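# Four arms sort stickered items into matching-color containers

## Task

Put every item into the container whose color matches the color of the sticker on that item.

## Robot and tools

ROBOTS. Four identical i2rt Big YAM arms, named arm1, arm2, arm3 and arm4. Each has six revolute joints, a two-finger gripper and a wrist camera that rides on top of the hand and looks toward the fingertips. Reach is roughly 1.0 m from the joint1 axis. Fixed room cameras: cam_room_a1, cam_room_a2, cam_room_b1, cam_room_b2. Wrist cameras: arm1_cam_wrist through arm4_cam_wrist.

FRAMES. Everything is expressed in one shared scene frame: origin on the floor, +z up, metres. Each foot (base_link) faces along its own +x. Calibrated feet: arm1 at (-0.644, +1.377, +0.914), quat_wxyz (+0.682, +0.007, +0.004, +0.731); arm2 at (-0.655, -0.555, +0.928), (+0.747, +0.002, +0.000, -0.665); arm3 at (+0.651, -1.332, +0.868), (+0.663, -0.004, -0.006, -0.748); arm4 at (+0.648, +0.477, +0.879), (+0.687, +0.001, +0.003, +0.727). The "hand" point lies midway between the finger pads, about 1 cm short of the tips. The fingers extend along the hand's +z axis; they open and close along its y axis. hand_target is the hand pose implied by the joint targets currently held. Printed hand positions can be off, more so when the arm is stretched.

TOOL move. Arguments are per-robot objects keyed arm1..arm4, plus optional "cameras" (list of camera names; omitted, null or ["all"] gives all, [] gives none). An arm not named keeps its previous command. Each arm's object may contain:
- "joints": absolute targets by name. joint1_rad -2.879..2.879 (rotation about the foot, positive counter-clockwise seen from above, 0 points along the foot's +x); joint2_rad 0..3.141 (shoulder; 0 is upper arm pointing back, roughly level, increasing lifts it up then forward); joint3_rad 0..3.019 (elbow; 0 folded, increasing opens); joint4_rad -1.692..1.57 (hand pitch, positive tips fingers up); joint5_rad -1.57..1.57 (hand yaw, positive toward the arm's right); joint6_rad -2.094..2.094 (hand roll, positive clockwise seen from behind); gripper_m 0..0.093 (fingertip gap in metres). Radians for joints.
- "target": one list of seven numbers [x, y, z, qw, qx, qy, qz], an absolute hand pose in the scene frame in metres plus a unit quaternion, in the same form as the printed "hand" line. The hand travels in a straight line from its hand_target toward it.
- "speed": top speed for that straight path, 0.002..0.5 m/s (default 0.25); rotation is capped at twice that number in rad/s. Only allowed together with "target".
With "target", "joints" may only carry gripper_m. Unknown keys make the call invalid; out-of-range values get it refused, and a refusal cancels the later move, wait and finished_scene calls in that same reply.

MOTION BEHAVIOUR. All motions in one call start at once. Hand paths in one call finish together, paced by the slowest. A path runs 0.5 to 10 s and is cut off at 10 s; a whole action is capped at 15 s. Each step the controller keeps the commanded pose within 100 mm and 20 degrees of the measured hand, then solves damped IK, favouring position. Expect a centimetre or more of error, lag, overshoot of speed near full stretch, and wide swings for joint moves since joints run at different rates. Paths do not avoid obstacles or other arms.

RESULTS. Each robot's state: joint_positions, Joint velocities (rad/s, gripper m/s; "within noise" means effectively still), joint torques (N m; entries 3 and 4 wrap at ±28), hand, hand_target, joint_status and hand_status. The "move" line lists each arm sent a motion with "done" or its worst status. Status words: "off_target" (rested away from target, may still push); "time_out" (joints keep pushing toward a nearby clipped target; on_its_own lists those still moving; resend the reported position to relax); "not_followed" / "joint command not followed" / "pose unreachable" (a self- or inter-arm clearance check withheld the motion; the arm may keep trying). on_its_own describes uncommanded motion; its "held at" value is a target, not a reading. Arms listed "as last shown" were not commanded and repeat earlier lines. The "pictures" line orders the images. MOTOR HOT appears at 85 °C; at 100 °C an OVER-TEMPERATURE FAULT drops the arm for 30 to 60 s or more, after which affected keys read "limit_stop_at_motor_heat" and should be resent.

GRIPPER. On a rigid part held firmly, gripper_m reads up to ~0.005 m below the part width (some read up to ~0.002 m above). Closed on nothing: 0.000..0.003. Full force (about 50 to 64 N per pad) comes from roughly 0.005 m under the contact reading; soft objects get crushed more the smaller the target. Release by commanding well above the reading.

OTHER TOOLS. wait: {"seconds": 0..10, "cameras": ...}, commands nothing and returns state plus images. zoom_image: {"camera": name, "region": [x0, y0, x1, y1]} in pixels from the top-left, at most 504 by 504, on a camera present in the latest images. read_manual: licence texts only. finished_scene: {"scene": current scene number}; irreversible, and the sorting must hold without the robots.

AVOID. Knocking items out of the work area or onto the floor; dropping or releasing moving items; slamming; hard hits and sustained hard pushing (arms do not stop on contact). Robot-to-robot presses, including one gripper closing on another's fingers, end the scene; the clearance check does not stop fingers, gripper housings and wrist cameras from meeting. Long stretched holds and pushing at unreachable poses heat motors. Loose items may be nudged occasionally by outside disturbances.

Each tool is called after "Request:" as name(argument=value, ...), one argument or row to a line, values as JSON.

## Session

Request:
move(
)

Scene clock: 0.00 s.
Joint torques (N m): no reading
Motor temperatures (°C): arm1=[21 23 26 23 21 21 21] | arm2=[23 24 26 22 22 20 23] | arm3=[24 23 23 23 24 23 23] | arm4=[22 21 23 22 24 21 24]
Heat: arm1: hottest joint3_rad 26 °C; arm2: hottest joint3_rad 26 °C; arm3: hottest joint1_rad 24 °C; arm4: hottest joint5_rad 24 °C.
Joint velocities: within noise
arm1.joint_positions: joint1_rad=-0.168 joint2_rad=+0.560 joint3_rad=+1.361 joint4_rad=-1.410 joint5_rad=+0.240 joint6_rad=+0.692 gripper_m=+0.09396
arm1.joint_status: not commanded
arm1.hand: x=-0.5745 y=+1.5715 z=+1.4388 quat_wxyz=(-0.303, +0.280, -0.837, -0.359) (m; scene frame)
arm1.hand_target: x=-0.5746 y=+1.5689 z=+1.4515 quat_wxyz=(-0.308, +0.276, -0.832, -0.370) (m; scene frame)
arm1.hand_status: not commanded
arm2.joint_positions: joint1_rad=+0.198 joint2_rad=+0.483 joint3_rad=+1.641 joint4_rad=-1.210 joint5_rad=-0.086 joint6_rad=-0.484 gripper_m=+0.09396
arm2.joint_status: not commanded
arm2.hand: x=-0.6069 y=-0.6635 z=+1.6316 quat_wxyz=(-0.468, -0.246, -0.683, +0.505) (m; scene frame)
arm2.hand_target: x=-0.6088 y=-0.6576 z=+1.6378 quat_wxyz=(-0.472, -0.244, -0.677, +0.510) (m; scene frame)
arm2.hand_status: not commanded
arm3.joint_positions: joint1_rad=+0.130 joint2_rad=+0.645 joint3_rad=+1.695 joint4_rad=-1.138 joint5_rad=+0.075 joint6_rad=+0.392 gripper_m=+0.09396
arm3.joint_status: not commanded
arm3.hand: x=+0.6386 y=-1.5165 z=+1.5921 quat_wxyz=(-0.552, -0.621, -0.389, +0.398) (m; scene frame)
arm3.hand_target: x=+0.6385 y=-1.5116 z=+1.6003 quat_wxyz=(-0.558, -0.615, -0.384, +0.402) (m; scene frame)
arm3.hand_status: not commanded
arm4.joint_positions: joint1_rad=+0.147 joint2_rad=+0.437 joint3_rad=+1.709 joint4_rad=-1.566 joint5_rad=+0.245 joint6_rad=+0.670 gripper_m=+0.09396
arm4.joint_status: not commanded
arm4.hand: x=+0.6820 y=+0.5376 z=+1.5262 quat_wxyz=(-0.292, +0.355, -0.719, -0.522) (m; scene frame)
arm4.hand_target: x=+0.6829 y=+0.5336 z=+1.5314 quat_wxyz=(-0.294, +0.352, -0.714, -0.529) (m; scene frame)
arm4.hand_status: not commanded
pictures: arm1_cam_wrist, arm2_cam_wrist, arm3_cam_wrist, arm4_cam_wrist, cam_room_a1, cam_room_a2, cam_room_b1, cam_room_b2
Images, in order (width x height): arm1_cam_wrist 672x504, arm2_cam_wrist 672x504, arm3_cam_wrist 672x504, arm4_cam_wrist 672x504, cam_room_a1 672x504, cam_room_a2 672x504, cam_room_b1 672x504, cam_room_b2 672x504.

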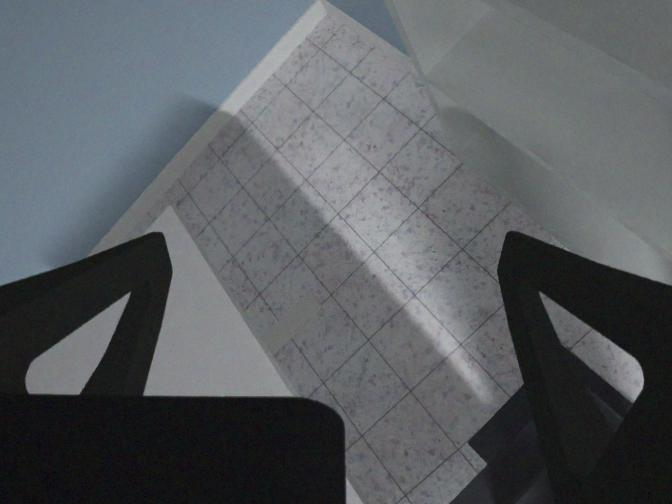

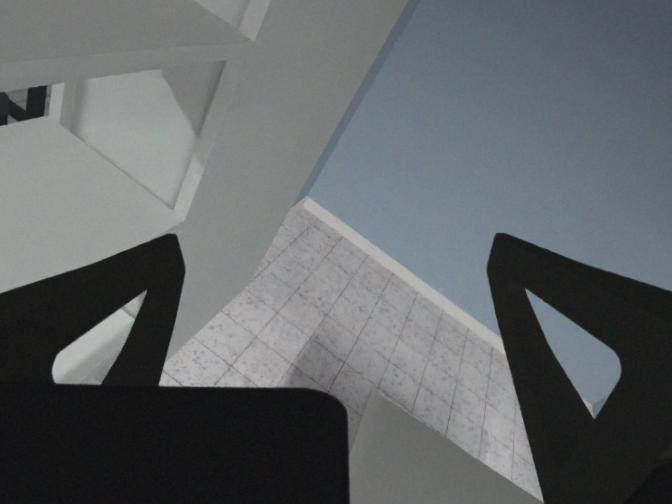

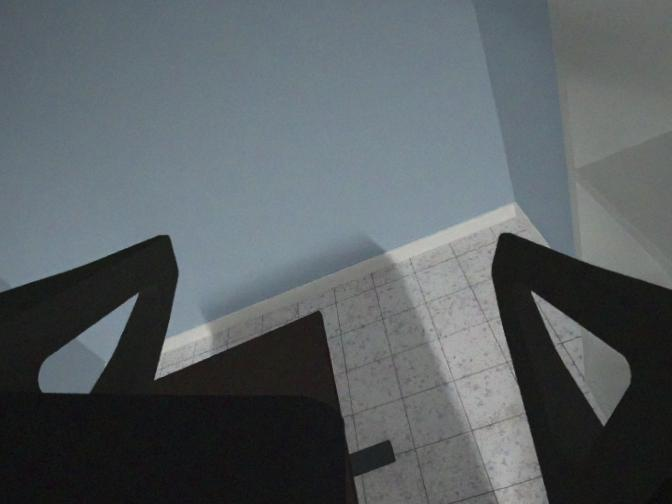

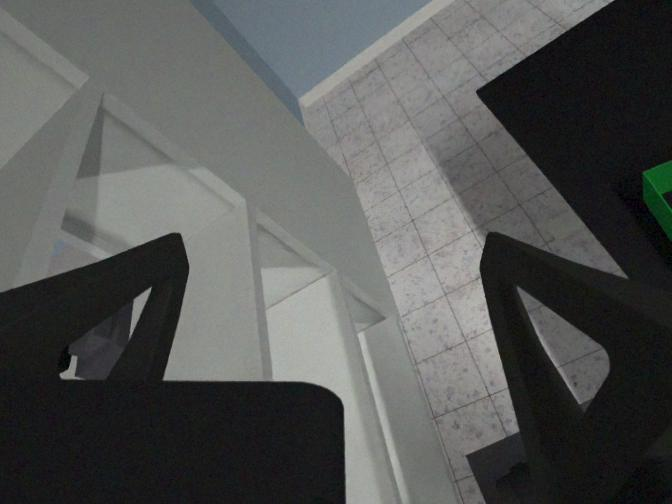

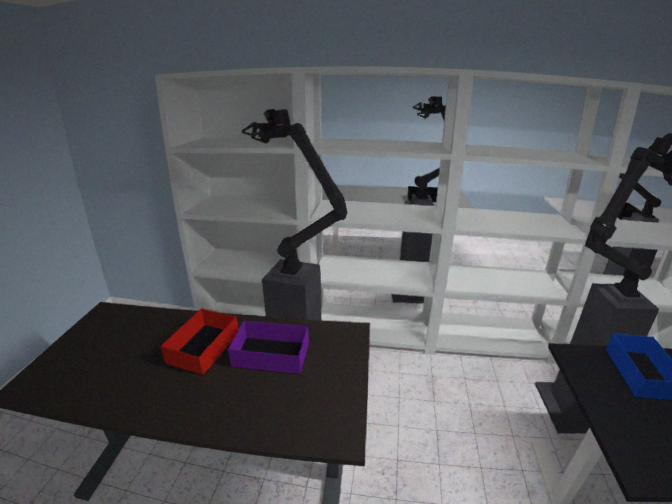

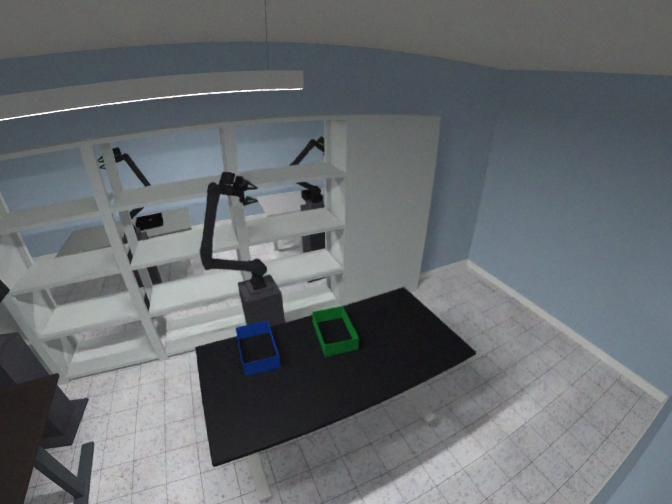

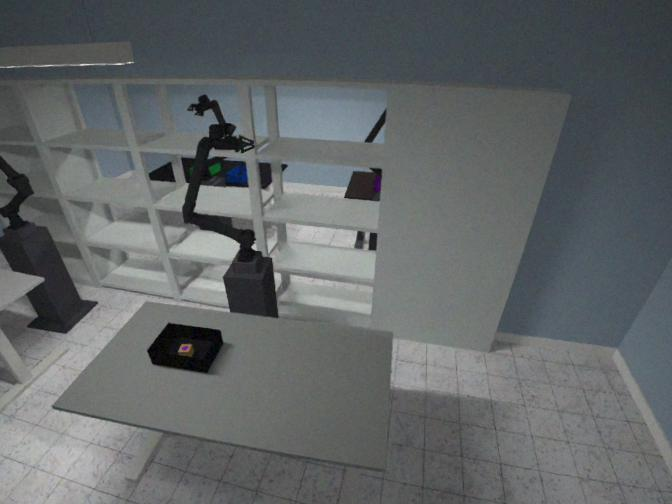

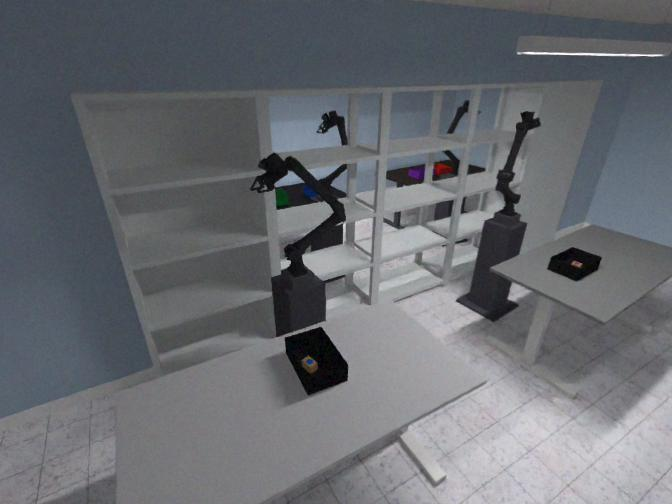

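Request:
move(
  arm1={"joints":{"joint1_rad":1.55,"joint2_rad":1.6,"joint3_rad":1.6,"joint4_rad":-1.35,"joint5_rad":0,"joint6_rad":0}},
  arm2={"joints":{"joint1_rad":-1.7,"joint2_rad":1.6,"joint3_rad":1.6,"joint4_rad":-1.35,"joint5_rad":0,"joint6_rad":0}},
  arm3={"joints":{"joint1_rad":1.7,"joint2_rad":1.4,"joint3_rad":1.4,"joint4_rad":-1.3,"joint5_rad":0,"joint6_rad":0}},
  arm4={"joints":{"joint1_rad":-1.6,"joint2_rad":1.4,"joint3_rad":1.4,"joint4_rad":-1.3,"joint5_rad":0,"joint6_rad":0}},
  cameras=["arm1_cam_wrist","arm2_cam_wrist","arm3_cam_wrist","arm4_cam_wrist"],
)

Scene clock: 13.50 s.
Joint torques (N m): arm1=[-2.37 -13.63 13.09 0.68 0.08 -0.03] | arm2=[1.2 -18.49 11.22 0.61 -0.07 0.19] | arm3=[1.26 -14.27 10.06 0.17 0.12 -0.11] | arm4=[1.26 -13.86 10.15 0.5 0.06 -0.1]
Motor temperatures (°C): arm1=[21 24 28 23 21 21 21] | arm2=[23 24 26 22 22 20 23] | arm3=[24 23 24 23 24 23 23] | arm4=[22 22 23 22 24 21 24]
Heat: arm1: hottest joint3_rad 28 °C; arm2: hottest joint3_rad 26 °C; arm3: hottest joint1_rad 24 °C; arm4: hottest joint5_rad 24 °C.
move: arm1 done; arm2 done; arm3 done; arm4 done
Joint velocities: within noise
arm1.joint_positions: joint1_rad=+1.554 joint2_rad=+1.615 joint3_rad=+1.577 joint4_rad=-1.349 joint5_rad=-0.002 joint6_rad=+0.007 gripper_m=+0.09398
arm1.joint_status: all done
arm1.hand: x=-1.1720 y=+1.3489 z=+1.1716 quat_wxyz=(+0.002, +0.995, +0.023, -0.099) (m; scene frame)
arm1.hand_target: x=-1.1754 y=+1.3513 z=+1.1894 quat_wxyz=(+0.001, +0.993, +0.024, -0.118) (m; scene frame)
arm1.hand_status: not commanded
arm2.joint_positions: joint1_rad=-1.706 joint2_rad=+1.614 joint3_rad=+1.596 joint4_rad=-1.337 joint5_rad=+0.002 joint6_rad=-0.013 gripper_m=+0.09397
arm2.joint_status: all done
arm2.hand: x=-1.1962 y=-0.5456 z=+1.1860 quat_wxyz=(+0.004, -0.994, +0.003, +0.107) (m; scene frame)
arm2.hand_target: x=-1.1920 y=-0.5490 z=+1.1944 quat_wxyz=(+0.002, -0.994, +0.006, +0.109) (m; scene frame)
arm2.hand_status: not commanded
arm3.joint_positions: joint1_rad=+1.699 joint2_rad=+1.411 joint3_rad=+1.388 joint4_rad=-1.293 joint5_rad=-0.003 joint6_rad=+0.006 gripper_m=+0.09398
arm3.joint_status: all done
arm3.hand: x=+1.1230 y=-1.3247 z=+1.1363 quat_wxyz=(-0.128, +0.001, -0.992, +0.005) (m; scene frame)
arm3.hand_target: x=+1.1228 y=-1.3243 z=+1.1462 quat_wxyz=(-0.135, +0.005, -0.991, +0.006) (m; scene frame)
arm3.hand_status: not commanded
arm4.joint_positions: joint1_rad=-1.606 joint2_rad=+1.408 joint3_rad=+1.379 joint4_rad=-1.301 joint5_rad=+0.000 joint6_rad=+0.014 gripper_m=+0.09398
arm4.joint_status: all done
arm4.hand: x=+1.1170 y=+0.4875 z=+1.1424 quat_wxyz=(-0.118, +0.003, -0.993, +0.000) (m; scene frame)
arm4.hand_target: x=+1.1211 y=+0.4908 z=+1.1550 quat_wxyz=(-0.132, +0.014, -0.991, +0.000) (m; scene frame)
arm4.hand_status: not commanded
pictures: arm1_cam_wrist, arm2_cam_wrist, arm3_cam_wrist, arm4_cam_wrist
Images, in order (width x height): arm1_cam_wrist 672x504, arm2_cam_wrist 672x504, arm3_cam_wrist 672x504, arm4_cam_wrist 672x504.

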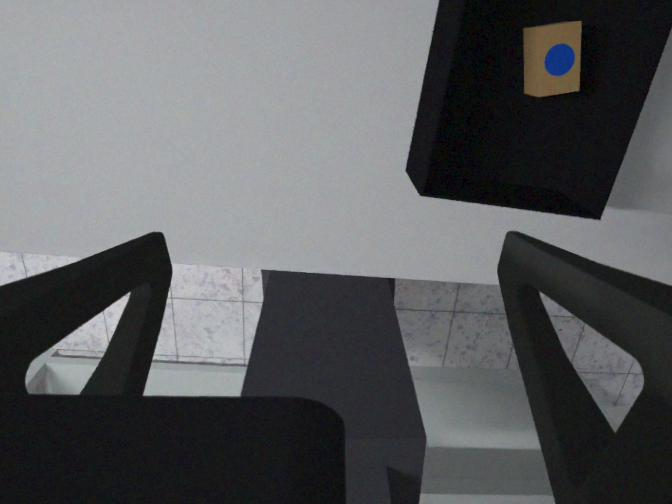

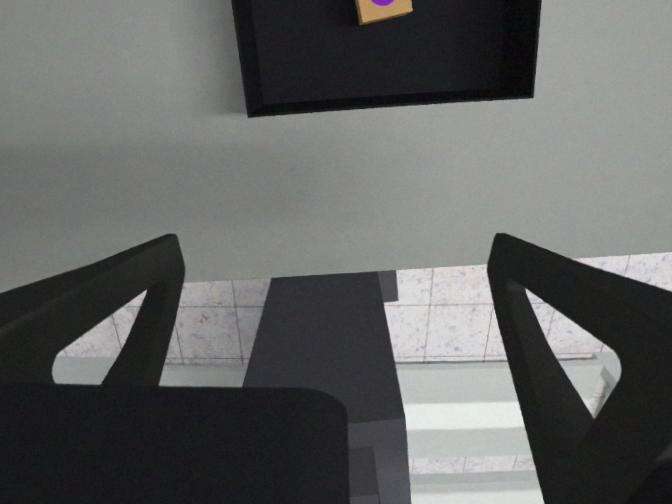

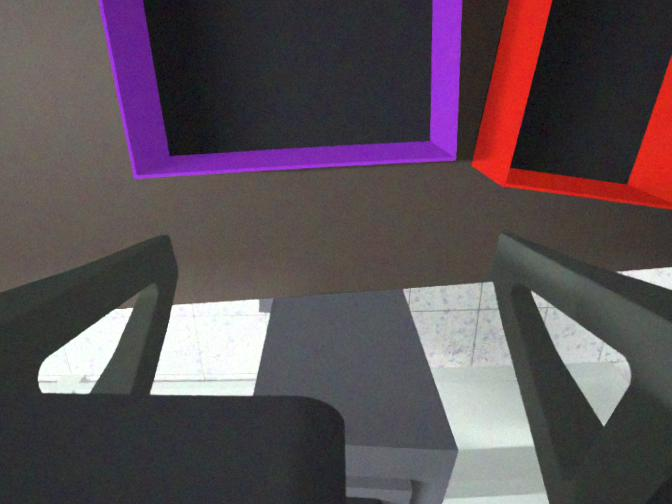

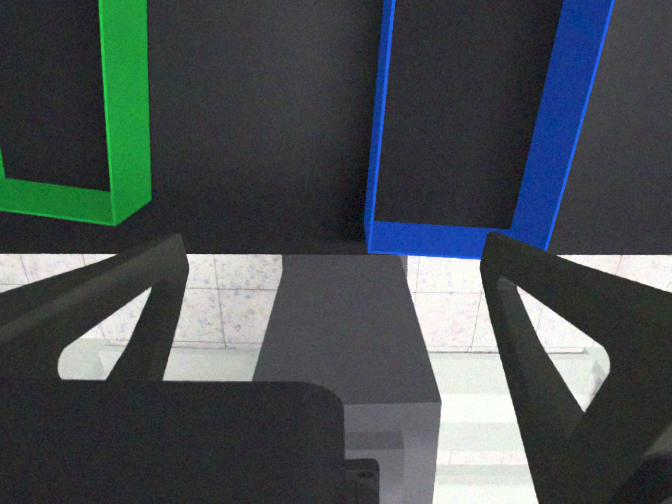

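Request:
move(
  arm1={"target":[-1.225,1.555,0.91,-0.0068,-0.9656,-0.0253,0.2587],"speed":0.3},
  arm2={"target":[-1.285,-0.505,0.90,-0.0226,-0.9622,-0.0842,0.2578],"speed":0.3},
  arm3={"joints":{"joint1_rad":-2.0,"joint2_rad":0.3,"joint3_rad":0.9,"joint4_rad":-0.9}},
  arm4={"joints":{"joint1_rad":0.9,"joint2_rad":0.3,"joint3_rad":0.9,"joint4_rad":-0.9}},
  cameras=["arm1_cam_wrist","arm2_cam_wrist"],
)

Scene clock: 50.20 s.
Joint torques (N m): arm1=[-0.73 -15.68 9.09 1.88 -0.14 -0.07] | arm2=[0.21 -19.43 8.35 2.48 -0.32 -0.08] | arm3=[0.44 3.9 8.34 2.3 -0.05 -0.11] | arm4=[1.03 3.49 8.31 1.98 0.16 -0.08]
Motor temperatures (°C): arm1=[21 25 31 23 21 21 21] | arm2=[23 25 29 22 22 20 23] | arm3=[24 24 27 23 24 23 23] | arm4=[22 22 29 22 24 21 24]
Heat: arm1: hottest joint3_rad 31 °C; arm2: hottest joint3_rad 29 °C; arm3: hottest joint3_rad 27 °C; arm4: hottest joint3_rad 29 °C.
move: arm1 off_target; arm2 done; arm3 done; arm4 done
Joint velocities: within noise
arm1.joint_positions: joint1_rad=+1.146 joint2_rad=+1.931 joint3_rad=+1.169 joint4_rad=-0.368 joint5_rad=-0.193 joint6_rad=-0.347 gripper_m=+0.09398
arm1.joint_status: not commanded
arm1.hand: x=-1.2168 y=+1.5555 z=+0.9014 quat_wxyz=(+0.012, +0.969, +0.017, -0.245) (m; scene frame)
arm1.hand_target: x=-1.2247 y=+1.5550 z=+0.9100 quat_wxyz=(+0.007, +0.966, +0.025, -0.258) (m; scene frame)
arm1.hand_status: off_target (0.012 m and 2.0 deg from the pose sent, 0.337 m and 18.6 deg at the start)
arm2.joint_positions: joint1_rad=-1.801 joint2_rad=+1.975 joint3_rad=+1.228 joint4_rad=-0.322 joint5_rad=-0.145 joint6_rad=-0.239 gripper_m=+0.09397
arm2.joint_status: not commanded
arm2.hand: x=-1.2847 y=-0.5084 z=+0.9056 quat_wxyz=(-0.024, -0.963, -0.079, +0.255) (m; scene frame)
arm2.hand_target: x=-1.2849 y=-0.5051 z=+0.9001 quat_wxyz=(-0.023, -0.962, -0.084, +0.258) (m; scene frame)
arm2.hand_status: done (0.007 m and 0.7 deg from the pose sent, 0.302 m and 20.6 deg at the start)
arm3.joint_positions: joint1_rad=-1.989 joint2_rad=+0.296 joint3_rad=+0.905 joint4_rad=-0.912 joint5_rad=+0.001 joint6_rad=+0.006 gripper_m=+0.09401
arm3.joint_status: all done
arm3.hand: x=+0.4555 y=-1.2081 z=+1.3165 quat_wxyz=(+0.151, -0.777, +0.221, +0.569) (m; scene frame)
arm3.hand_target: x=+0.4543 y=-1.2047 z=+1.3160 quat_wxyz=(+0.156, -0.776, +0.222, +0.569) (m; scene frame)
arm3.hand_status: not commanded
arm4.joint_positions: joint1_rad=+0.898 joint2_rad=+0.301 joint3_rad=+0.900 joint4_rad=-0.914 joint5_rad=-0.002 joint6_rad=+0.012 gripper_m=+0.09400
arm4.joint_status: all done
arm4.hand: x=+0.4628 y=+0.6117 z=+1.3264 quat_wxyz=(-0.172, +0.769, -0.251, -0.563) (m; scene frame)
arm4.hand_target: x=+0.4620 y=+0.6120 z=+1.3300 quat_wxyz=(-0.178, +0.766, -0.245, -0.567) (m; scene frame)
arm4.hand_status: not commanded
pictures: arm1_cam_wrist, arm2_cam_wrist
Images, in order (width x height): arm1_cam_wrist 672x504, arm2_cam_wrist 672x504.

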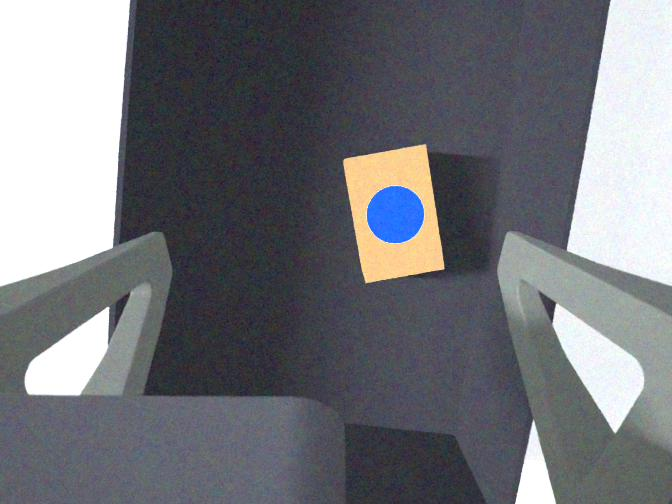

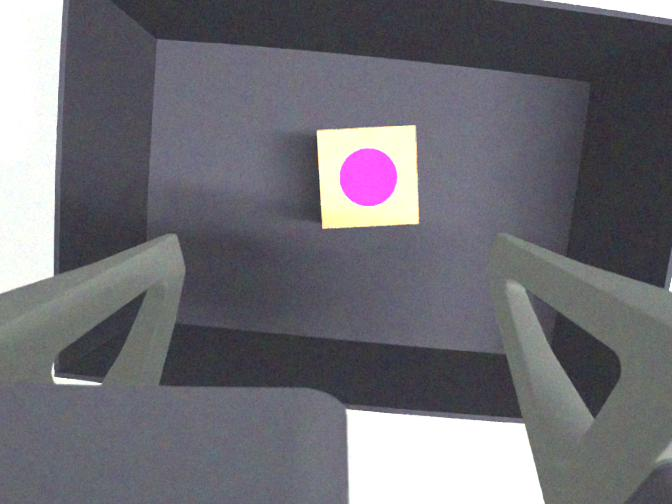

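Request:
move(
  arm1={"target":[-1.244,1.583,0.757,-0.0226,-0.9622,-0.0842,0.2578],"speed":0.15},
  arm2={"target":[-1.327,-0.496,0.745,-0.0270,-0.9606,-0.1009,0.2574],"speed":0.15},
  cameras=["arm1_cam_wrist","arm2_cam_wrist"],
)

Scene clock: 67.57 s.
Joint torques (N m): arm1=[-2.02 -16.62 9.7 1.72 -0.26 -0.08] | arm2=[-0.09 -20.95 10.1 2.3 -0.35 -0.09] | arm3=[0.5 3.9 8.29 2.3 -0.03 -0.11] | arm4=[0.85 3.08 8.25 2.03 0.17 -0.1]
Motor temperatures (°C): arm1=[21 25 31 23 21 21 21] | arm2=[23 26 29 22 22 20 23] | arm3=[24 24 27 23 24 23 23] | arm4=[22 22 30 22 24 21 24]
Heat: arm1: hottest joint3_rad 31 °C; arm2: hottest joint3_rad 29 °C; arm3: hottest joint3_rad 27 °C; arm4: hottest joint3_rad 30 °C.
move: arm1 off_target; arm2 off_target
Joint velocities: within noise
arm1.joint_positions: joint1_rad=+1.107 joint2_rad=+2.281 joint3_rad=+1.250 joint4_rad=-0.156 joint5_rad=-0.271 joint6_rad=-0.508 gripper_m=+0.09398
arm1.joint_status: not commanded
arm1.hand: x=-1.2233 y=+1.5687 z=+0.7468 quat_wxyz=(+0.035, +0.968, +0.081, -0.235) (m; scene frame)
arm1.hand_target: x=-1.2431 y=+1.5829 z=+0.7580 quat_wxyz=(+0.022, +0.962, +0.084, -0.258) (m; scene frame)
arm1.hand_status: off_target (0.027 m and 3.1 deg from the pose sent, 0.150 m and 8.0 deg at the start)
arm2.joint_positions: joint1_rad=-1.808 joint2_rad=+2.345 joint3_rad=+1.359 joint4_rad=-0.119 joint5_rad=-0.166 joint6_rad=-0.280 gripper_m=+0.09397
arm2.joint_status: not commanded
arm2.hand: x=-1.3089 y=-0.5037 z=+0.7446 quat_wxyz=(-0.032, -0.965, -0.097, +0.241) (m; scene frame)
arm2.hand_target: x=-1.3260 y=-0.4959 z=+0.7455 quat_wxyz=(-0.027, -0.961, -0.101, +0.257) (m; scene frame)
arm2.hand_status: off_target (0.020 m and 2.1 deg from the pose sent, 0.166 m and 2.5 deg at the start)
arm3, arm4: as last shown
pictures: arm1_cam_wrist, arm2_cam_wrist
Images, in order (width x height): arm1_cam_wrist 672x504, arm2_cam_wrist 672x504.

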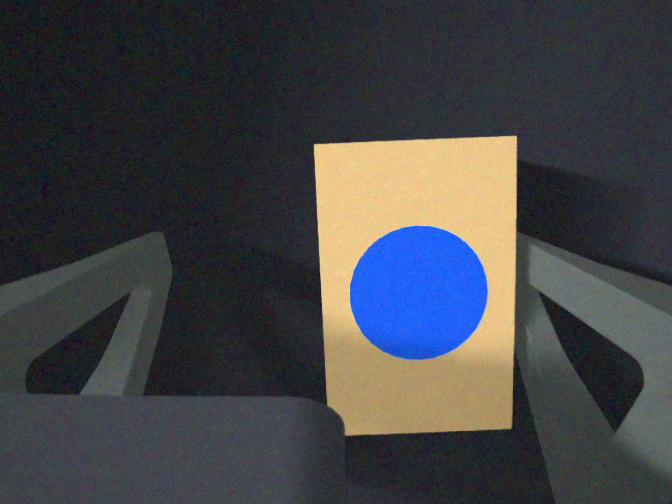

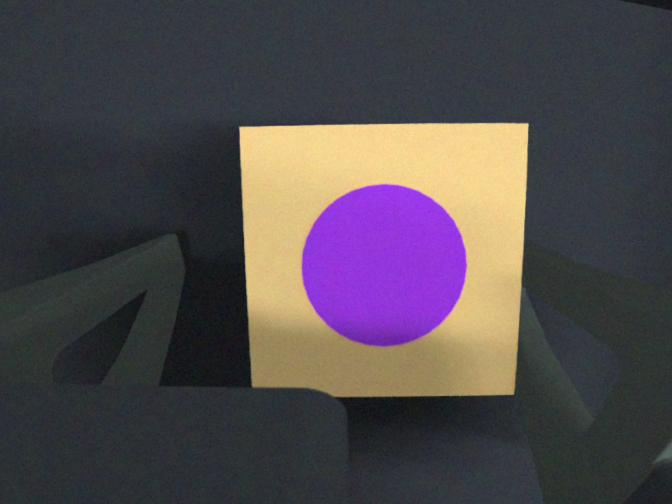

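Request:
move(
  arm1={"target":[-1.242,1.600,0.755,-0.0226,-0.9622,-0.0842,0.2578],"speed":0.1},
  arm2={"target":[-1.327,-0.485,0.745,-0.0270,-0.9606,-0.1009,0.2574],"speed":0.1},
  cameras=["arm1_cam_wrist","arm2_cam_wrist"],
)

Scene clock: 74.90 s.
Joint torques (N m): arm1=[-3.19 -15.15 10.47 1.2 -0.19 -0.06] | arm2=[0.26 -20.6 10.18 2.04 -0.35 -0.09] | arm3=[0.5 3.96 8.32 2.32 -0.04 -0.12] | arm4=[0.73 3.49 8.31 1.98 0.17 -0.05]
Motor temperatures (°C): arm1=[21 25 32 23 21 21 21] | arm2=[23 27 30 22 22 20 23] | arm3=[24 24 28 23 24 23 23] | arm4=[22 22 30 22 24 21 24]
Heat: arm1: hottest joint3_rad 32 °C; arm2: hottest joint3_rad 30 °C; arm3: hottest joint3_rad 28 °C; arm4: hottest joint3_rad 30 °C.
move: arm1 off_target; arm2 off_target
Joint velocities: within noise
arm1.joint_positions: joint1_rad=+1.085 joint2_rad=+2.282 joint3_rad=+1.264 joint4_rad=-0.156 joint5_rad=-0.286 joint6_rad=-0.532 gripper_m=+0.09398
arm1.joint_status: not commanded
arm1.hand: x=-1.2264 y=+1.5823 z=+0.7512 quat_wxyz=(+0.033, +0.965, +0.084, -0.245) (m; scene frame)
arm1.hand_target: x=-1.2410 y=+1.5999 z=+0.7557 quat_wxyz=(+0.022, +0.962, +0.084, -0.258) (m; scene frame)
arm1.hand_status: off_target (0.024 m and 2.0 deg from the pose sent, 0.037 m and 3.1 deg at the start)
arm2.joint_positions: joint1_rad=-1.830 joint2_rad=+2.345 joint3_rad=+1.366 joint4_rad=-0.119 joint5_rad=-0.175 joint6_rad=-0.296 gripper_m=+0.09397
arm2.joint_status: not commanded
arm2.hand: x=-1.3110 y=-0.4905 z=+0.7469 quat_wxyz=(-0.031, -0.964, -0.095, +0.245) (m; scene frame)
arm2.hand_target: x=-1.3261 y=-0.4849 z=+0.7454 quat_wxyz=(-0.027, -0.961, -0.101, +0.257) (m; scene frame)
arm2.hand_status: off_target (0.017 m and 1.7 deg from the pose sent, 0.026 m and 2.1 deg at the start)
arm3, arm4: as last shown
pictures: arm1_cam_wrist, arm2_cam_wrist
Images, in order (width x height): arm1_cam_wrist 672x504, arm2_cam_wrist 672x504.

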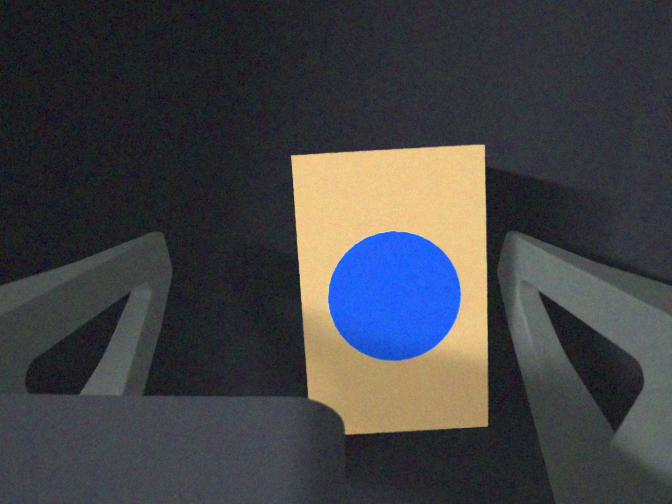

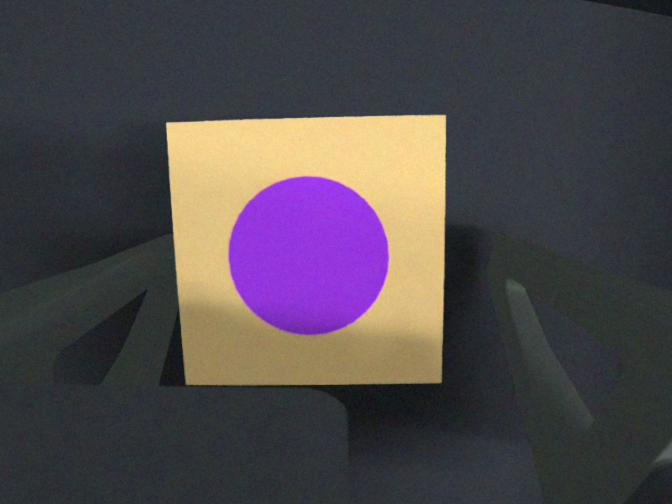

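Request:
move(
  arm1={"joints":{"gripper_m":0.022}},
  arm2={"joints":{"gripper_m":0.03}},
  cameras=["arm1_cam_wrist","arm2_cam_wrist"],
)

Request:
move(
  arm1={"target":[-1.22,1.58,0.87,-0.0226,-0.9622,-0.0842,0.2578],"speed":0.2},
  arm2={"target":[-1.30,-0.49,0.87,-0.0270,-0.9606,-0.1009,0.2574],"speed":0.2},
  cameras=[],
)

Request:
move(
  arm1={"joints":{"joint2_rad":0.6,"joint3_rad":1.0,"joint4_rad":-1.6,"joint5_rad":0,"joint6_rad":0}},
  arm2={"joints":{"joint2_rad":0.6,"joint3_rad":1.0,"joint4_rad":-1.6,"joint5_rad":0,"joint6_rad":0}},
  cameras=["arm1_cam_wrist","arm2_cam_wrist"],
)

Scene clock: 81.57 s.
Joint torques (N m): arm1=[-2.32 -15.97 9.98 1.17 -0.16 -0.09] | arm2=[0.32 -20.84 10.03 2.06 -0.3 -0.06] | arm3=[0.5 3.78 8.36 2.36 -0.03 -0.11] | arm4=[1.08 3.08 8.18 1.92 0.16 -0.07]
Motor temperatures (°C): arm1=[21 25 31 23 21 21 21] | arm2=[23 27 30 22 22 20 23] | arm3=[24 24 28 23 24 23 23] | arm4=[22 22 31 22 24 21 24]
Heat: arm1: hottest joint3_rad 31 °C; arm2: hottest joint3_rad 30 °C; arm3: hottest joint3_rad 28 °C; arm4: hottest joint3_rad 31 °C.
move: arm1 off_target; arm2 off_target
Joint velocities: within noise
arm1.joint_positions: joint1_rad=+1.079 joint2_rad=+2.282 joint3_rad=+1.269 joint4_rad=-0.156 joint5_rad=-0.286 joint6_rad=-0.535 gripper_m=+0.04348
arm1.joint_status: gripper_m off_target (ended at +0.04351, target +0.02200)
arm1.hand: x=-1.2278 y=+1.5871 z=+0.7528 quat_wxyz=(+0.031, +0.965, +0.083, -0.247) (m; scene frame)
arm1.hand_target: x=-1.2411 y=+1.5998 z=+0.7558 quat_wxyz=(+0.022, +0.962, +0.084, -0.258) (m; scene frame)
arm1.hand_status: not commanded
arm2.joint_positions: joint1_rad=-1.830 joint2_rad=+2.345 joint3_rad=+1.367 joint4_rad=-0.119 joint5_rad=-0.176 joint6_rad=-0.298 gripper_m=+0.05305
arm2.joint_status: gripper_m off_target (ended at +0.05307, target +0.03000)
arm2.hand: x=-1.3118 y=-0.4906 z=+0.7474 quat_wxyz=(-0.031, -0.964, -0.096, +0.246) (m; scene frame)
arm2.hand_target: x=-1.3262 y=-0.4849 z=+0.7454 quat_wxyz=(-0.027, -0.961, -0.101, +0.257) (m; scene frame)
arm2.hand_status: not commanded
arm3, arm4: as last shown
pictures: arm1_cam_wrist, arm2_cam_wrist
Images, in order (width x height): arm1_cam_wrist 672x504, arm2_cam_wrist 672x504.

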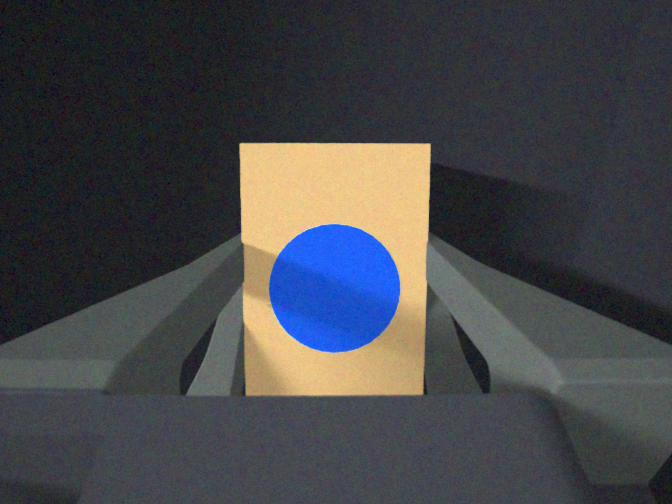

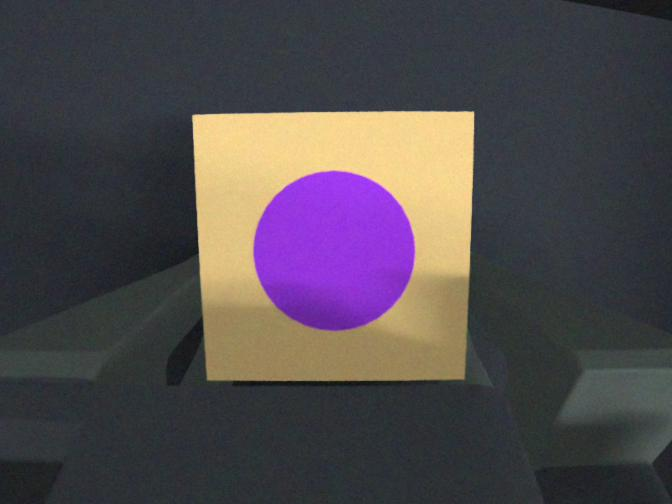

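Scene clock: 82.97 s.
Joint torques (N m): arm1=[-0.62 -15.5 8.09 0.7 -0.14 0.11] | arm2=[0.32 -20.6 7.75 1.31 -0.3 -0.05] | arm3=[0.56 3.84 8.32 2.32 -0.03 -0.11] | arm4=[1.2 3.25 8.23 2.03 0.17 -0.08]
Motor temperatures (°C): arm1=[21 25 31 23 21 21 21] | arm2=[23 27 30 22 22 20 23] | arm3=[24 24 28 23 24 23 23] | arm4=[22 22 31 22 24 21 24]
Heat: arm1: hottest joint3_rad 31 °C; arm2: hottest joint3_rad 30 °C; arm3: hottest joint3_rad 28 °C; arm4: hottest joint3_rad 31 °C.
move: arm1 done; arm2 off_target
Joint velocities: within noise
arm1.joint_positions: joint1_rad=+1.079 joint2_rad=+2.023 joint3_rad=+1.200 joint4_rad=-0.312 joint5_rad=-0.280 joint6_rad=-0.535 gripper_m=+0.04350
arm1.joint_status: not commanded
arm1.hand: x=-1.2189 y=+1.5847 z=+0.8679 quat_wxyz=(+0.020, +0.962, +0.084, -0.260) (m; scene frame)
arm1.hand_target: x=-1.2199 y=+1.5799 z=+0.8699 quat_wxyz=(+0.023, +0.962, +0.084, -0.258) (m; scene frame)
arm1.hand_status: done (0.005 m and 0.4 deg from the pose sent, 0.118 m and 1.6 deg at the start)
arm2.joint_positions: joint1_rad=-1.830 joint2_rad=+2.068 joint3_rad=+1.288 joint4_rad=-0.266 joint5_rad=-0.176 joint6_rad=-0.298 gripper_m=+0.05305
arm2.joint_status: not commanded
arm2.hand: x=-1.3080 y=-0.4916 z=+0.8789 quat_wxyz=(-0.025, -0.958, -0.098, +0.269) (m; scene frame)
arm2.hand_target: x=-1.3001 y=-0.4900 z=+0.8702 quat_wxyz=(-0.027, -0.961, -0.101, +0.258) (m; scene frame)
arm2.hand_status: off_target (0.012 m and 1.5 deg from the pose sent, 0.123 m and 1.5 deg at the start)
arm3, arm4: as last shown
pictures: none
No camera images: "cameras" was empty.

Scene clock: 84.73 s.
Joint torques (N m): arm1=[-1.44 2.96 12.03 0.73 0.11 0.14] | arm2=[0.44 -0.21 10.63 1.09 0.14 0.22] | arm3=[0.44 3.72 8.32 2.29 -0.03 -0.11] | arm4=[1.26 3.43 8.29 1.98 0.16 -0.07]
Motor temperatures (°C): arm1=[21 25 31 23 21 21 21] | arm2=[23 27 30 22 22 20 23] | arm3=[24 24 28 23 24 23 23] | arm4=[22 22 31 22 24 21 24]
Heat: arm1: hottest joint3_rad 31 °C; arm2: hottest joint3_rad 30 °C; arm3: hottest joint3_rad 28 °C; arm4: hottest joint3_rad 31 °C.
move: arm1 done; arm2 done
Joint velocities: within noise
arm1.joint_positions: joint1_rad=+1.079 joint2_rad=+0.597 joint3_rad=+0.981 joint4_rad=-1.592 joint5_rad=-0.002 joint6_rad=-0.009 gripper_m=+0.04351
arm1.joint_status: all done
arm1.hand: x=-0.8104 y=+1.4539 z=+1.2298 quat_wxyz=(-0.038, +0.961, -0.202, -0.185) (m; scene frame)
arm1.hand_target: x=-0.8110 y=+1.4529 z=+1.2370 quat_wxyz=(-0.038, +0.960, -0.203, -0.188) (m; scene frame)
arm1.hand_status: not commanded
arm2.joint_positions: joint1_rad=-1.831 joint2_rad=+0.599 joint3_rad=+0.998 joint4_rad=-1.589 joint5_rad=-0.004 joint6_rad=-0.015 gripper_m=+0.05305
arm2.joint_status: all done
arm2.hand: x=-0.8443 y=-0.5294 z=+1.2483 quat_wxyz=(+0.015, -0.980, +0.062, +0.188) (m; scene frame)
arm2.hand_target: x=-0.8421 y=-0.5283 z=+1.2479 quat_wxyz=(+0.015, -0.980, +0.072, +0.183) (m; scene frame)
arm2.hand_status: not commanded
arm3, arm4: as last shown
pictures: arm1_cam_wrist, arm2_cam_wrist
Images, in order (width x height): arm1_cam_wrist 672x504, arm2_cam_wrist 672x504.

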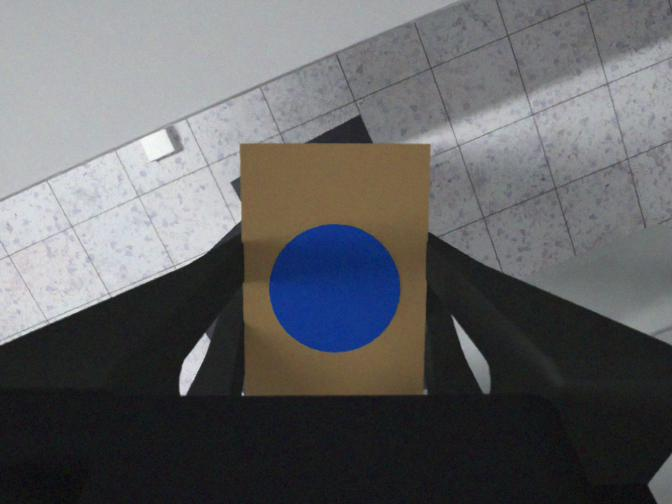

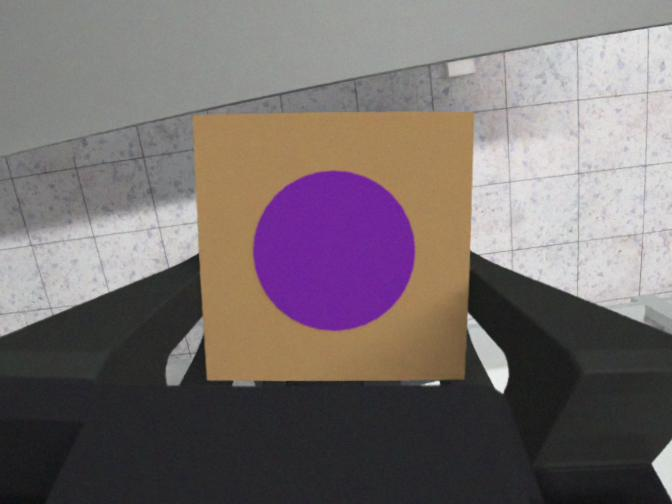

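Request:
move(
  arm1={"joints":{"joint1_rad":-2.25}},
  arm2={"joints":{"joint1_rad":0.925}},
  cameras=[],
)

Request:
move(
  arm1={"target":[-0.3,1.137,1.095,0.2468,0.2905,0.9212,-0.0778],"speed":0.3},
  arm2={"target":[-0.284,-0.773,1.095,0.2497,0.2533,0.9321,-0.0679],"speed":0.3},
  cameras=["cam_room_b1","cam_room_b2"],
)

Scene clock: 99.40 s.
Joint torques (N m): arm1=[-2.32 2.73 12.1 0.75 -0.04 0.13] | arm2=[1.14 -0.26 10.58 1.1 0.04 0.19] | arm3=[0.38 3.84 8.32 2.29 -0.04 -0.11] | arm4=[0.5 3.25 8.39 1.85 0.18 -0.1]
Motor temperatures (°C): arm1=[21 25 33 23 21 21 22] | arm2=[23 26 30 22 22 20 23] | arm3=[24 24 28 23 24 23 23] | arm4=[22 22 31 22 24 21 24]
Heat: arm1: hottest joint3_rad 33 °C; arm2: hottest joint3_rad 30 °C; arm3: hottest joint3_rad 28 °C; arm4: hottest joint3_rad 31 °C.
move: arm1 done; arm2 done
Joint velocities: within noise
arm1.joint_positions: joint1_rad=-2.243 joint2_rad=+0.597 joint3_rad=+0.981 joint4_rad=-1.592 joint5_rad=+0.002 joint6_rad=-0.007 gripper_m=+0.04352
arm1.joint_status: all done
arm1.hand: x=-0.4843 y=+1.2690 z=+1.2243 quat_wxyz=(-0.165, -0.289, -0.941, +0.056) (m; scene frame)
arm1.hand_target: x=-0.4846 y=+1.2680 z=+1.2314 quat_wxyz=(-0.168, -0.295, -0.939, +0.057) (m; scene frame)
arm1.hand_status: not commanded
arm2.joint_positions: joint1_rad=+0.920 joint2_rad=+0.599 joint3_rad=+0.998 joint4_rad=-1.589 joint5_rad=-0.001 joint6_rad=-0.012 gripper_m=+0.05301
arm2.joint_status: all done
arm2.hand: x=-0.4918 y=-0.6534 z=+1.2486 quat_wxyz=(-0.183, -0.253, -0.949, +0.049) (m; scene frame)
arm2.hand_target: x=-0.4932 y=-0.6518 z=+1.2482 quat_wxyz=(-0.179, -0.257, -0.949, +0.046) (m; scene frame)
arm2.hand_status: not commanded
arm3, arm4: as last shown
pictures: none
No camera images: "cameras" was empty.

Scene clock: 101.07 s.
Joint torques (N m): arm1=[-3.08 -7.12 12.1 1.99 -0.08 0.12] | arm2=[1.32 -10.46 11.44 2.58 0.14 0.18] | arm3=[0.5 3.84 8.31 2.33 -0.03 -0.11] | arm4=[1.08 3.37 8.29 2.04 0.18 -0.05]
Motor temperatures (°C): arm1=[21 25 33 23 21 21 22] | arm2=[23 26 30 22 22 20 24] | arm3=[24 24 28 23 24 23 23] | arm4=[22 22 31 22 24 21 24]
Heat: arm1: hottest joint3_rad 33 °C; arm2: hottest joint3_rad 30 °C; arm3: hottest joint3_rad 28 °C; arm4: hottest joint3_rad 31 °C.
move: arm1 off_target; arm2 off_target
Joint velocities: within noise
arm1.joint_positions: joint1_rad=-2.245 joint2_rad=+1.145 joint3_rad=+0.845 joint4_rad=-0.777 joint5_rad=-0.006 joint6_rad=-0.007 gripper_m=+0.04352
arm1.joint_status: not commanded
arm1.hand: x=-0.3044 y=+1.1448 z=+1.0821 quat_wxyz=(-0.226, -0.285, -0.929, +0.072) (m; scene frame)
arm1.hand_target: x=-0.3003 y=+1.1372 z=+1.0951 quat_wxyz=(-0.247, -0.290, -0.921, +0.078) (m; scene frame)
arm1.hand_status: off_target (0.016 m and 2.7 deg from the pose sent, 0.261 m and 10.0 deg at the start)
arm2.joint_positions: joint1_rad=+0.920 joint2_rad=+1.205 joint3_rad=+0.849 joint4_rad=-0.727 joint5_rad=+0.002 joint6_rad=-0.010 gripper_m=+0.05301
arm2.joint_status: not commanded
arm2.hand: x=-0.2917 y=-0.7715 z=+1.0861 quat_wxyz=(-0.233, -0.252, -0.937, +0.064) (m; scene frame)
arm2.hand_target: x=-0.2841 y=-0.7728 z=+1.0952 quat_wxyz=(-0.250, -0.253, -0.932, +0.068) (m; scene frame)
arm2.hand_status: off_target (0.012 m and 2.1 deg from the pose sent, 0.285 m and 8.2 deg at the start)
arm3, arm4: as last shown
pictures: cam_room_b1, cam_room_b2
Images, in order (width x height): cam_room_b1 672x504, cam_room_b2 672x504.

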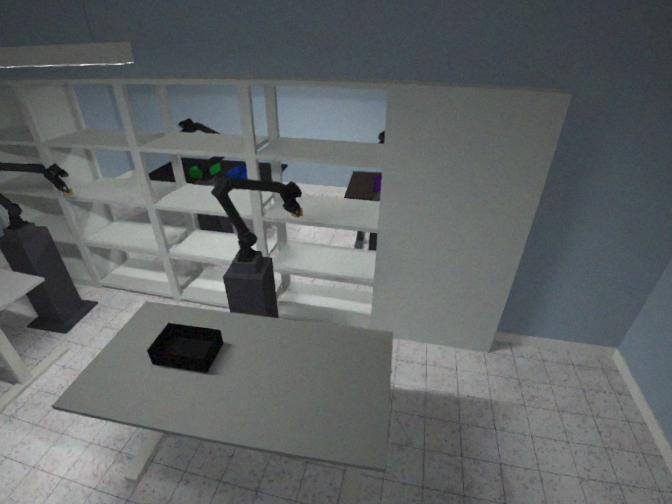

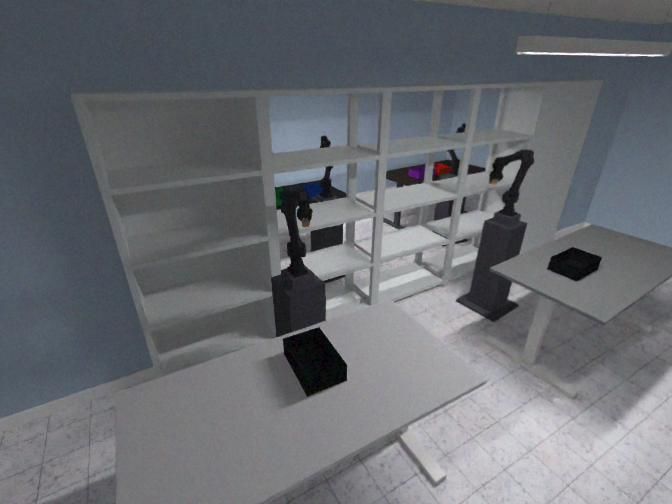

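Request:
move(
  arm1={"target":[-0.1,0.998,1.08,0.2468,0.2905,0.9212,-0.0778],"speed":0.25},
  arm2={"target":[-0.085,-0.889,1.075,0.2497,0.2533,0.9321,-0.0679],"speed":0.25},
  cameras=[],
)

Request:
move(
  arm1={"target":[-0.1,0.998,1.025,0.2468,0.2905,0.9212,-0.0778],"speed":0.08},
  arm2={"target":[-0.085,-0.889,1.02,0.2497,0.2533,0.9321,-0.0679],"speed":0.08},
  cameras=["arm1_cam_wrist","arm2_cam_wrist","cam_room_a1","cam_room_b1"],
)

Scene clock: 108.77 s.
Joint torques (N m): arm1=[-2.14 -15.79 16.28 0.5 0.01 0.11] | arm2=[1.32 -18.32 15.84 1.21 0.13 0.18] | arm3=[0.5 3.78 8.32 2.32 -0.03 -0.1] | arm4=[1.2 3.14 8.25 2.14 0.16 -0.08]
Motor temperatures (°C): arm1=[21 25 33 23 21 21 22] | arm2=[23 26 32 22 22 20 24] | arm3=[24 24 28 23 24 23 23] | arm4=[22 22 31 22 24 21 24]
Heat: arm1: hottest joint3_rad 33 °C; arm2: hottest joint3_rad 32 °C; arm3: hottest joint3_rad 28 °C; arm4: hottest joint3_rad 31 °C.
move: arm1 off_target; arm2 off_target
Joint velocities: within noise
arm1.joint_positions: joint1_rad=-2.245 joint2_rad=+1.773 joint3_rad=+1.443 joint4_rad=-0.755 joint5_rad=-0.006 joint6_rad=-0.006 gripper_m=+0.04352
arm1.joint_status: not commanded
arm1.hand: x=-0.1143 y=+1.0131 z=+1.0510 quat_wxyz=(-0.223, -0.286, -0.929, +0.070) (m; scene frame)
arm1.hand_target: x=-0.1014 y=+0.9990 z=+1.0805 quat_wxyz=(-0.247, -0.290, -0.921, +0.078) (m; scene frame)
arm1.hand_status: off_target (0.036 m and 3.1 deg from the pose sent, 0.252 m and 2.7 deg at the start)
arm2.joint_positions: joint1_rad=+0.920 joint2_rad=+1.787 joint3_rad=+1.410 joint4_rad=-0.704 joint5_rad=+0.002 joint6_rad=-0.010 gripper_m=+0.05301
arm2.joint_status: not commanded
arm2.hand: x=-0.1045 y=-0.8820 z=+1.0562 quat_wxyz=(-0.234, -0.252, -0.937, +0.064) (m; scene frame)
arm2.hand_target: x=-0.0861 y=-0.8881 z=+1.0753 quat_wxyz=(-0.250, -0.253, -0.932, +0.068) (m; scene frame)
arm2.hand_status: off_target (0.028 m and 2.0 deg from the pose sent, 0.238 m and 2.1 deg at the start)
arm3.joint_positions: joint1_rad=-1.989 joint2_rad=+0.296 joint3_rad=+0.905 joint4_rad=-0.912 joint5_rad=+0.001 joint6_rad=+0.006 gripper_m=+0.09401
arm3.joint_status: not commanded
arm3.hand: x=+0.4555 y=-1.2081 z=+1.3165 quat_wxyz=(+0.151, -0.777, +0.221, +0.569) (m; scene frame)
arm3.hand_target: x=+0.4543 y=-1.2047 z=+1.3160 quat_wxyz=(+0.156, -0.776, +0.222, +0.569) (m; scene frame)
arm3.hand_status: not commanded
arm4.joint_positions: joint1_rad=+0.898 joint2_rad=+0.301 joint3_rad=+0.900 joint4_rad=-0.914 joint5_rad=-0.002 joint6_rad=+0.012 gripper_m=+0.09400
arm4.joint_status: not commanded
arm4.hand: x=+0.4628 y=+0.6117 z=+1.3264 quat_wxyz=(-0.172, +0.769, -0.251, -0.563) (m; scene frame)
arm4.hand_target: x=+0.4620 y=+0.6120 z=+1.3300 quat_wxyz=(-0.178, +0.766, -0.245, -0.567) (m; scene frame)
arm4.hand_status: not commanded
pictures: none
No camera images: "cameras" was empty.

Scene clock: 110.13 s.
Joint torques (N m): arm1=[-2.32 -14.62 11.02 1.72 0.03 0.13] | arm2=[1.38 -18.32 9.81 2.69 0.13 0.17] | arm3=[0.44 3.9 8.32 2.3 -0.03 -0.11] | arm4=[1.03 3.6 8.24 1.94 0.14 -0.06]
Motor temperatures (°C): arm1=[21 25 33 23 21 21 22] | arm2=[23 26 32 22 22 20 24] | arm3=[24 24 28 23 24 23 23] | arm4=[22 22 31 22 24 21 24]
Heat: arm1: hottest joint3_rad 33 °C; arm2: hottest joint3_rad 32 °C; arm3: hottest joint3_rad 28 °C; arm4: hottest joint3_rad 31 °C.
move: arm1 done; arm2 off_target
Joint velocities: within noise
arm1.joint_positions: joint1_rad=-2.245 joint2_rad=+1.820 joint3_rad=+1.423 joint4_rad=-0.655 joint5_rad=-0.006 joint6_rad=-0.005 gripper_m=+0.04352
arm1.joint_status: not commanded
arm1.hand: x=-0.1027 y=+1.0048 z=+1.0238 quat_wxyz=(-0.238, -0.285, -0.926, +0.075) (m; scene frame)
arm1.hand_target: x=-0.1001 y=+0.9981 z=+1.0250 quat_wxyz=(-0.247, -0.290, -0.921, +0.078) (m; scene frame)
arm1.hand_status: done (0.007 m and 1.4 deg from the pose sent, 0.033 m and 3.1 deg at the start)
arm2.joint_positions: joint1_rad=+0.920 joint2_rad=+1.837 joint3_rad=+1.410 joint4_rad=-0.611 joint5_rad=+0.002 joint6_rad=-0.010 gripper_m=+0.05301
arm2.joint_status: not commanded
arm2.hand: x=-0.0877 y=-0.8919 z=+1.0361 quat_wxyz=(-0.254, -0.250, -0.932, +0.070) (m; scene frame)
arm2.hand_target: x=-0.0853 y=-0.8887 z=+1.0202 quat_wxyz=(-0.250, -0.253, -0.932, +0.068) (m; scene frame)
arm2.hand_status: off_target (0.017 m and 0.7 deg from the pose sent, 0.042 m and 2.0 deg at the start)
arm3, arm4: as last shown
pictures: arm1_cam_wrist, arm2_cam_wrist, cam_room_a1, cam_room_b1
Images, in order (width x height): arm1_cam_wrist 672x504, arm2_cam_wrist 672x504, cam_room_a1 672x504, cam_room_b1 672x504.

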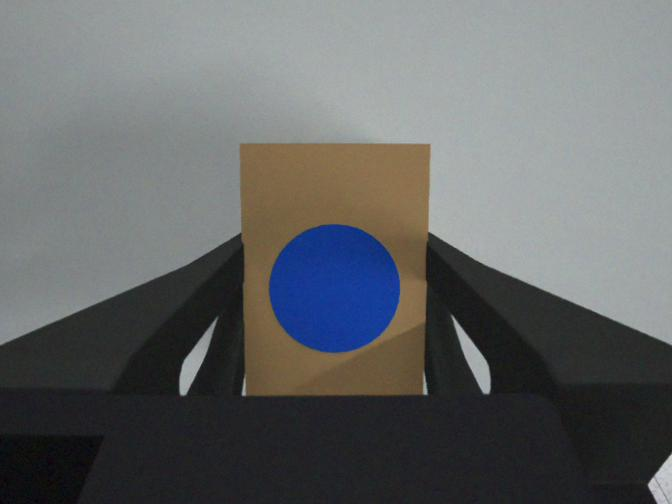

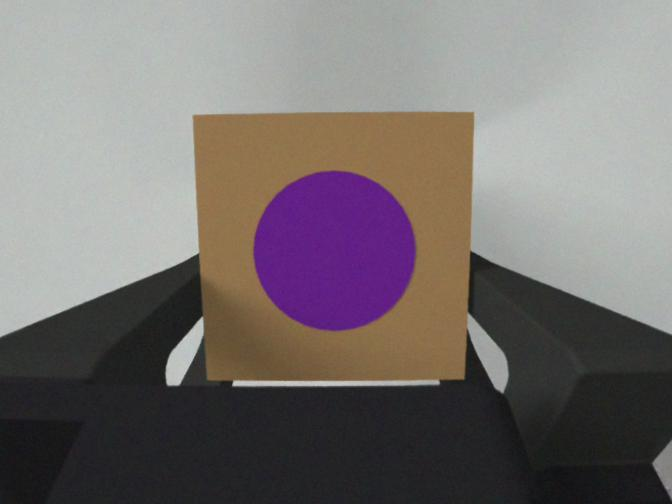

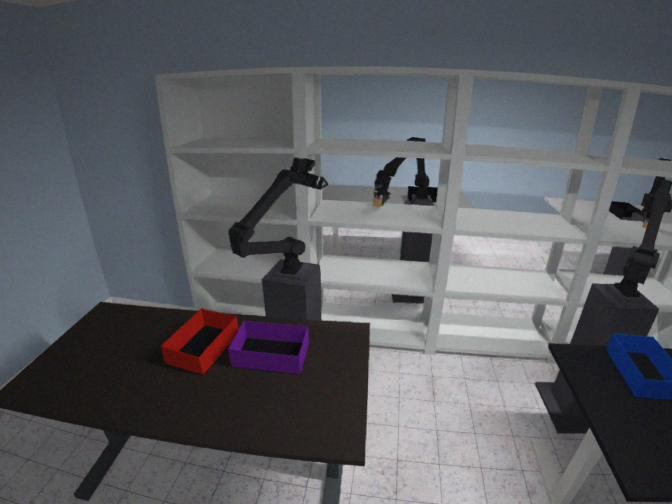

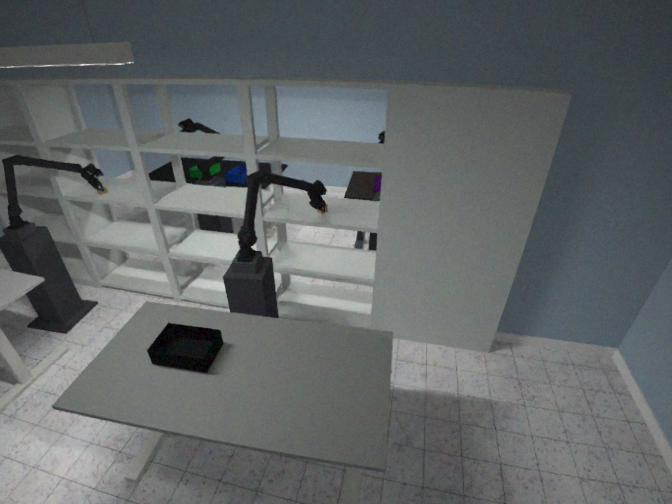

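Request:
move(
  arm1={"target":[-0.1,0.998,1.011,0.2468,0.2905,0.9212,-0.0778],"speed":0.05},
  arm2={"target":[-0.085,-0.889,1.0,0.2497,0.2533,0.9321,-0.0679],"speed":0.05},
  cameras=[],
)

Scene clock: 114.73 s.
Joint torques (N m): arm1=[-1.96 -14.04 10.19 2.13 0.04 0.05] | arm2=[1.32 -18.32 9.61 2.67 0.13 0.18] | arm3=[0.5 3.9 8.29 2.28 -0.04 -0.1] | arm4=[0.85 3.66 8.31 1.95 0.17 -0.05]
Motor temperatures (°C): arm1=[21 25 33 23 21 21 22] | arm2=[23 26 32 22 22 20 24] | arm3=[24 24 28 23 24 23 23] | arm4=[22 22 31 22 24 21 24]
Heat: arm1: hottest joint3_rad 33 °C; arm2: hottest joint3_rad 32 °C; arm3: hottest joint3_rad 28 °C; arm4: hottest joint3_rad 31 °C.
move: arm1 off_target; arm2 off_target
Joint velocities: within noise
arm1.joint_positions: joint1_rad=-2.245 joint2_rad=+1.821 joint3_rad=+1.414 joint4_rad=-0.622 joint5_rad=-0.006 joint6_rad=-0.005 gripper_m=+0.04352
arm1.joint_status: not commanded
arm1.hand: x=-0.0998 y=+1.0028 z=+1.0230 quat_wxyz=(-0.248, -0.284, -0.923, +0.078) (m; scene frame)
arm1.hand_target: x=-0.1002 y=+0.9982 z=+1.0112 quat_wxyz=(-0.247, -0.290, -0.921, +0.078) (m; scene frame)
arm1.hand_status: off_target (0.013 m and 0.8 deg from the pose sent, 0.015 m and 1.3 deg at the start)
arm2.joint_positions: joint1_rad=+0.920 joint2_rad=+1.859 joint3_rad=+1.387 joint4_rad=-0.563 joint5_rad=+0.002 joint6_rad=-0.010 gripper_m=+0.05301
arm2.joint_status: not commanded
arm2.hand: x=-0.0871 y=-0.8921 z=+1.0171 quat_wxyz=(-0.255, -0.250, -0.931, +0.070) (m; scene frame)
arm2.hand_target: x=-0.0854 y=-0.8887 z=+1.0003 quat_wxyz=(-0.250, -0.253, -0.932, +0.068) (m; scene frame)
arm2.hand_status: off_target (0.018 m and 0.8 deg from the pose sent, 0.036 m and 0.6 deg at the start)
arm3, arm4: as last shown
pictures: none
No camera images: "cameras" was empty.


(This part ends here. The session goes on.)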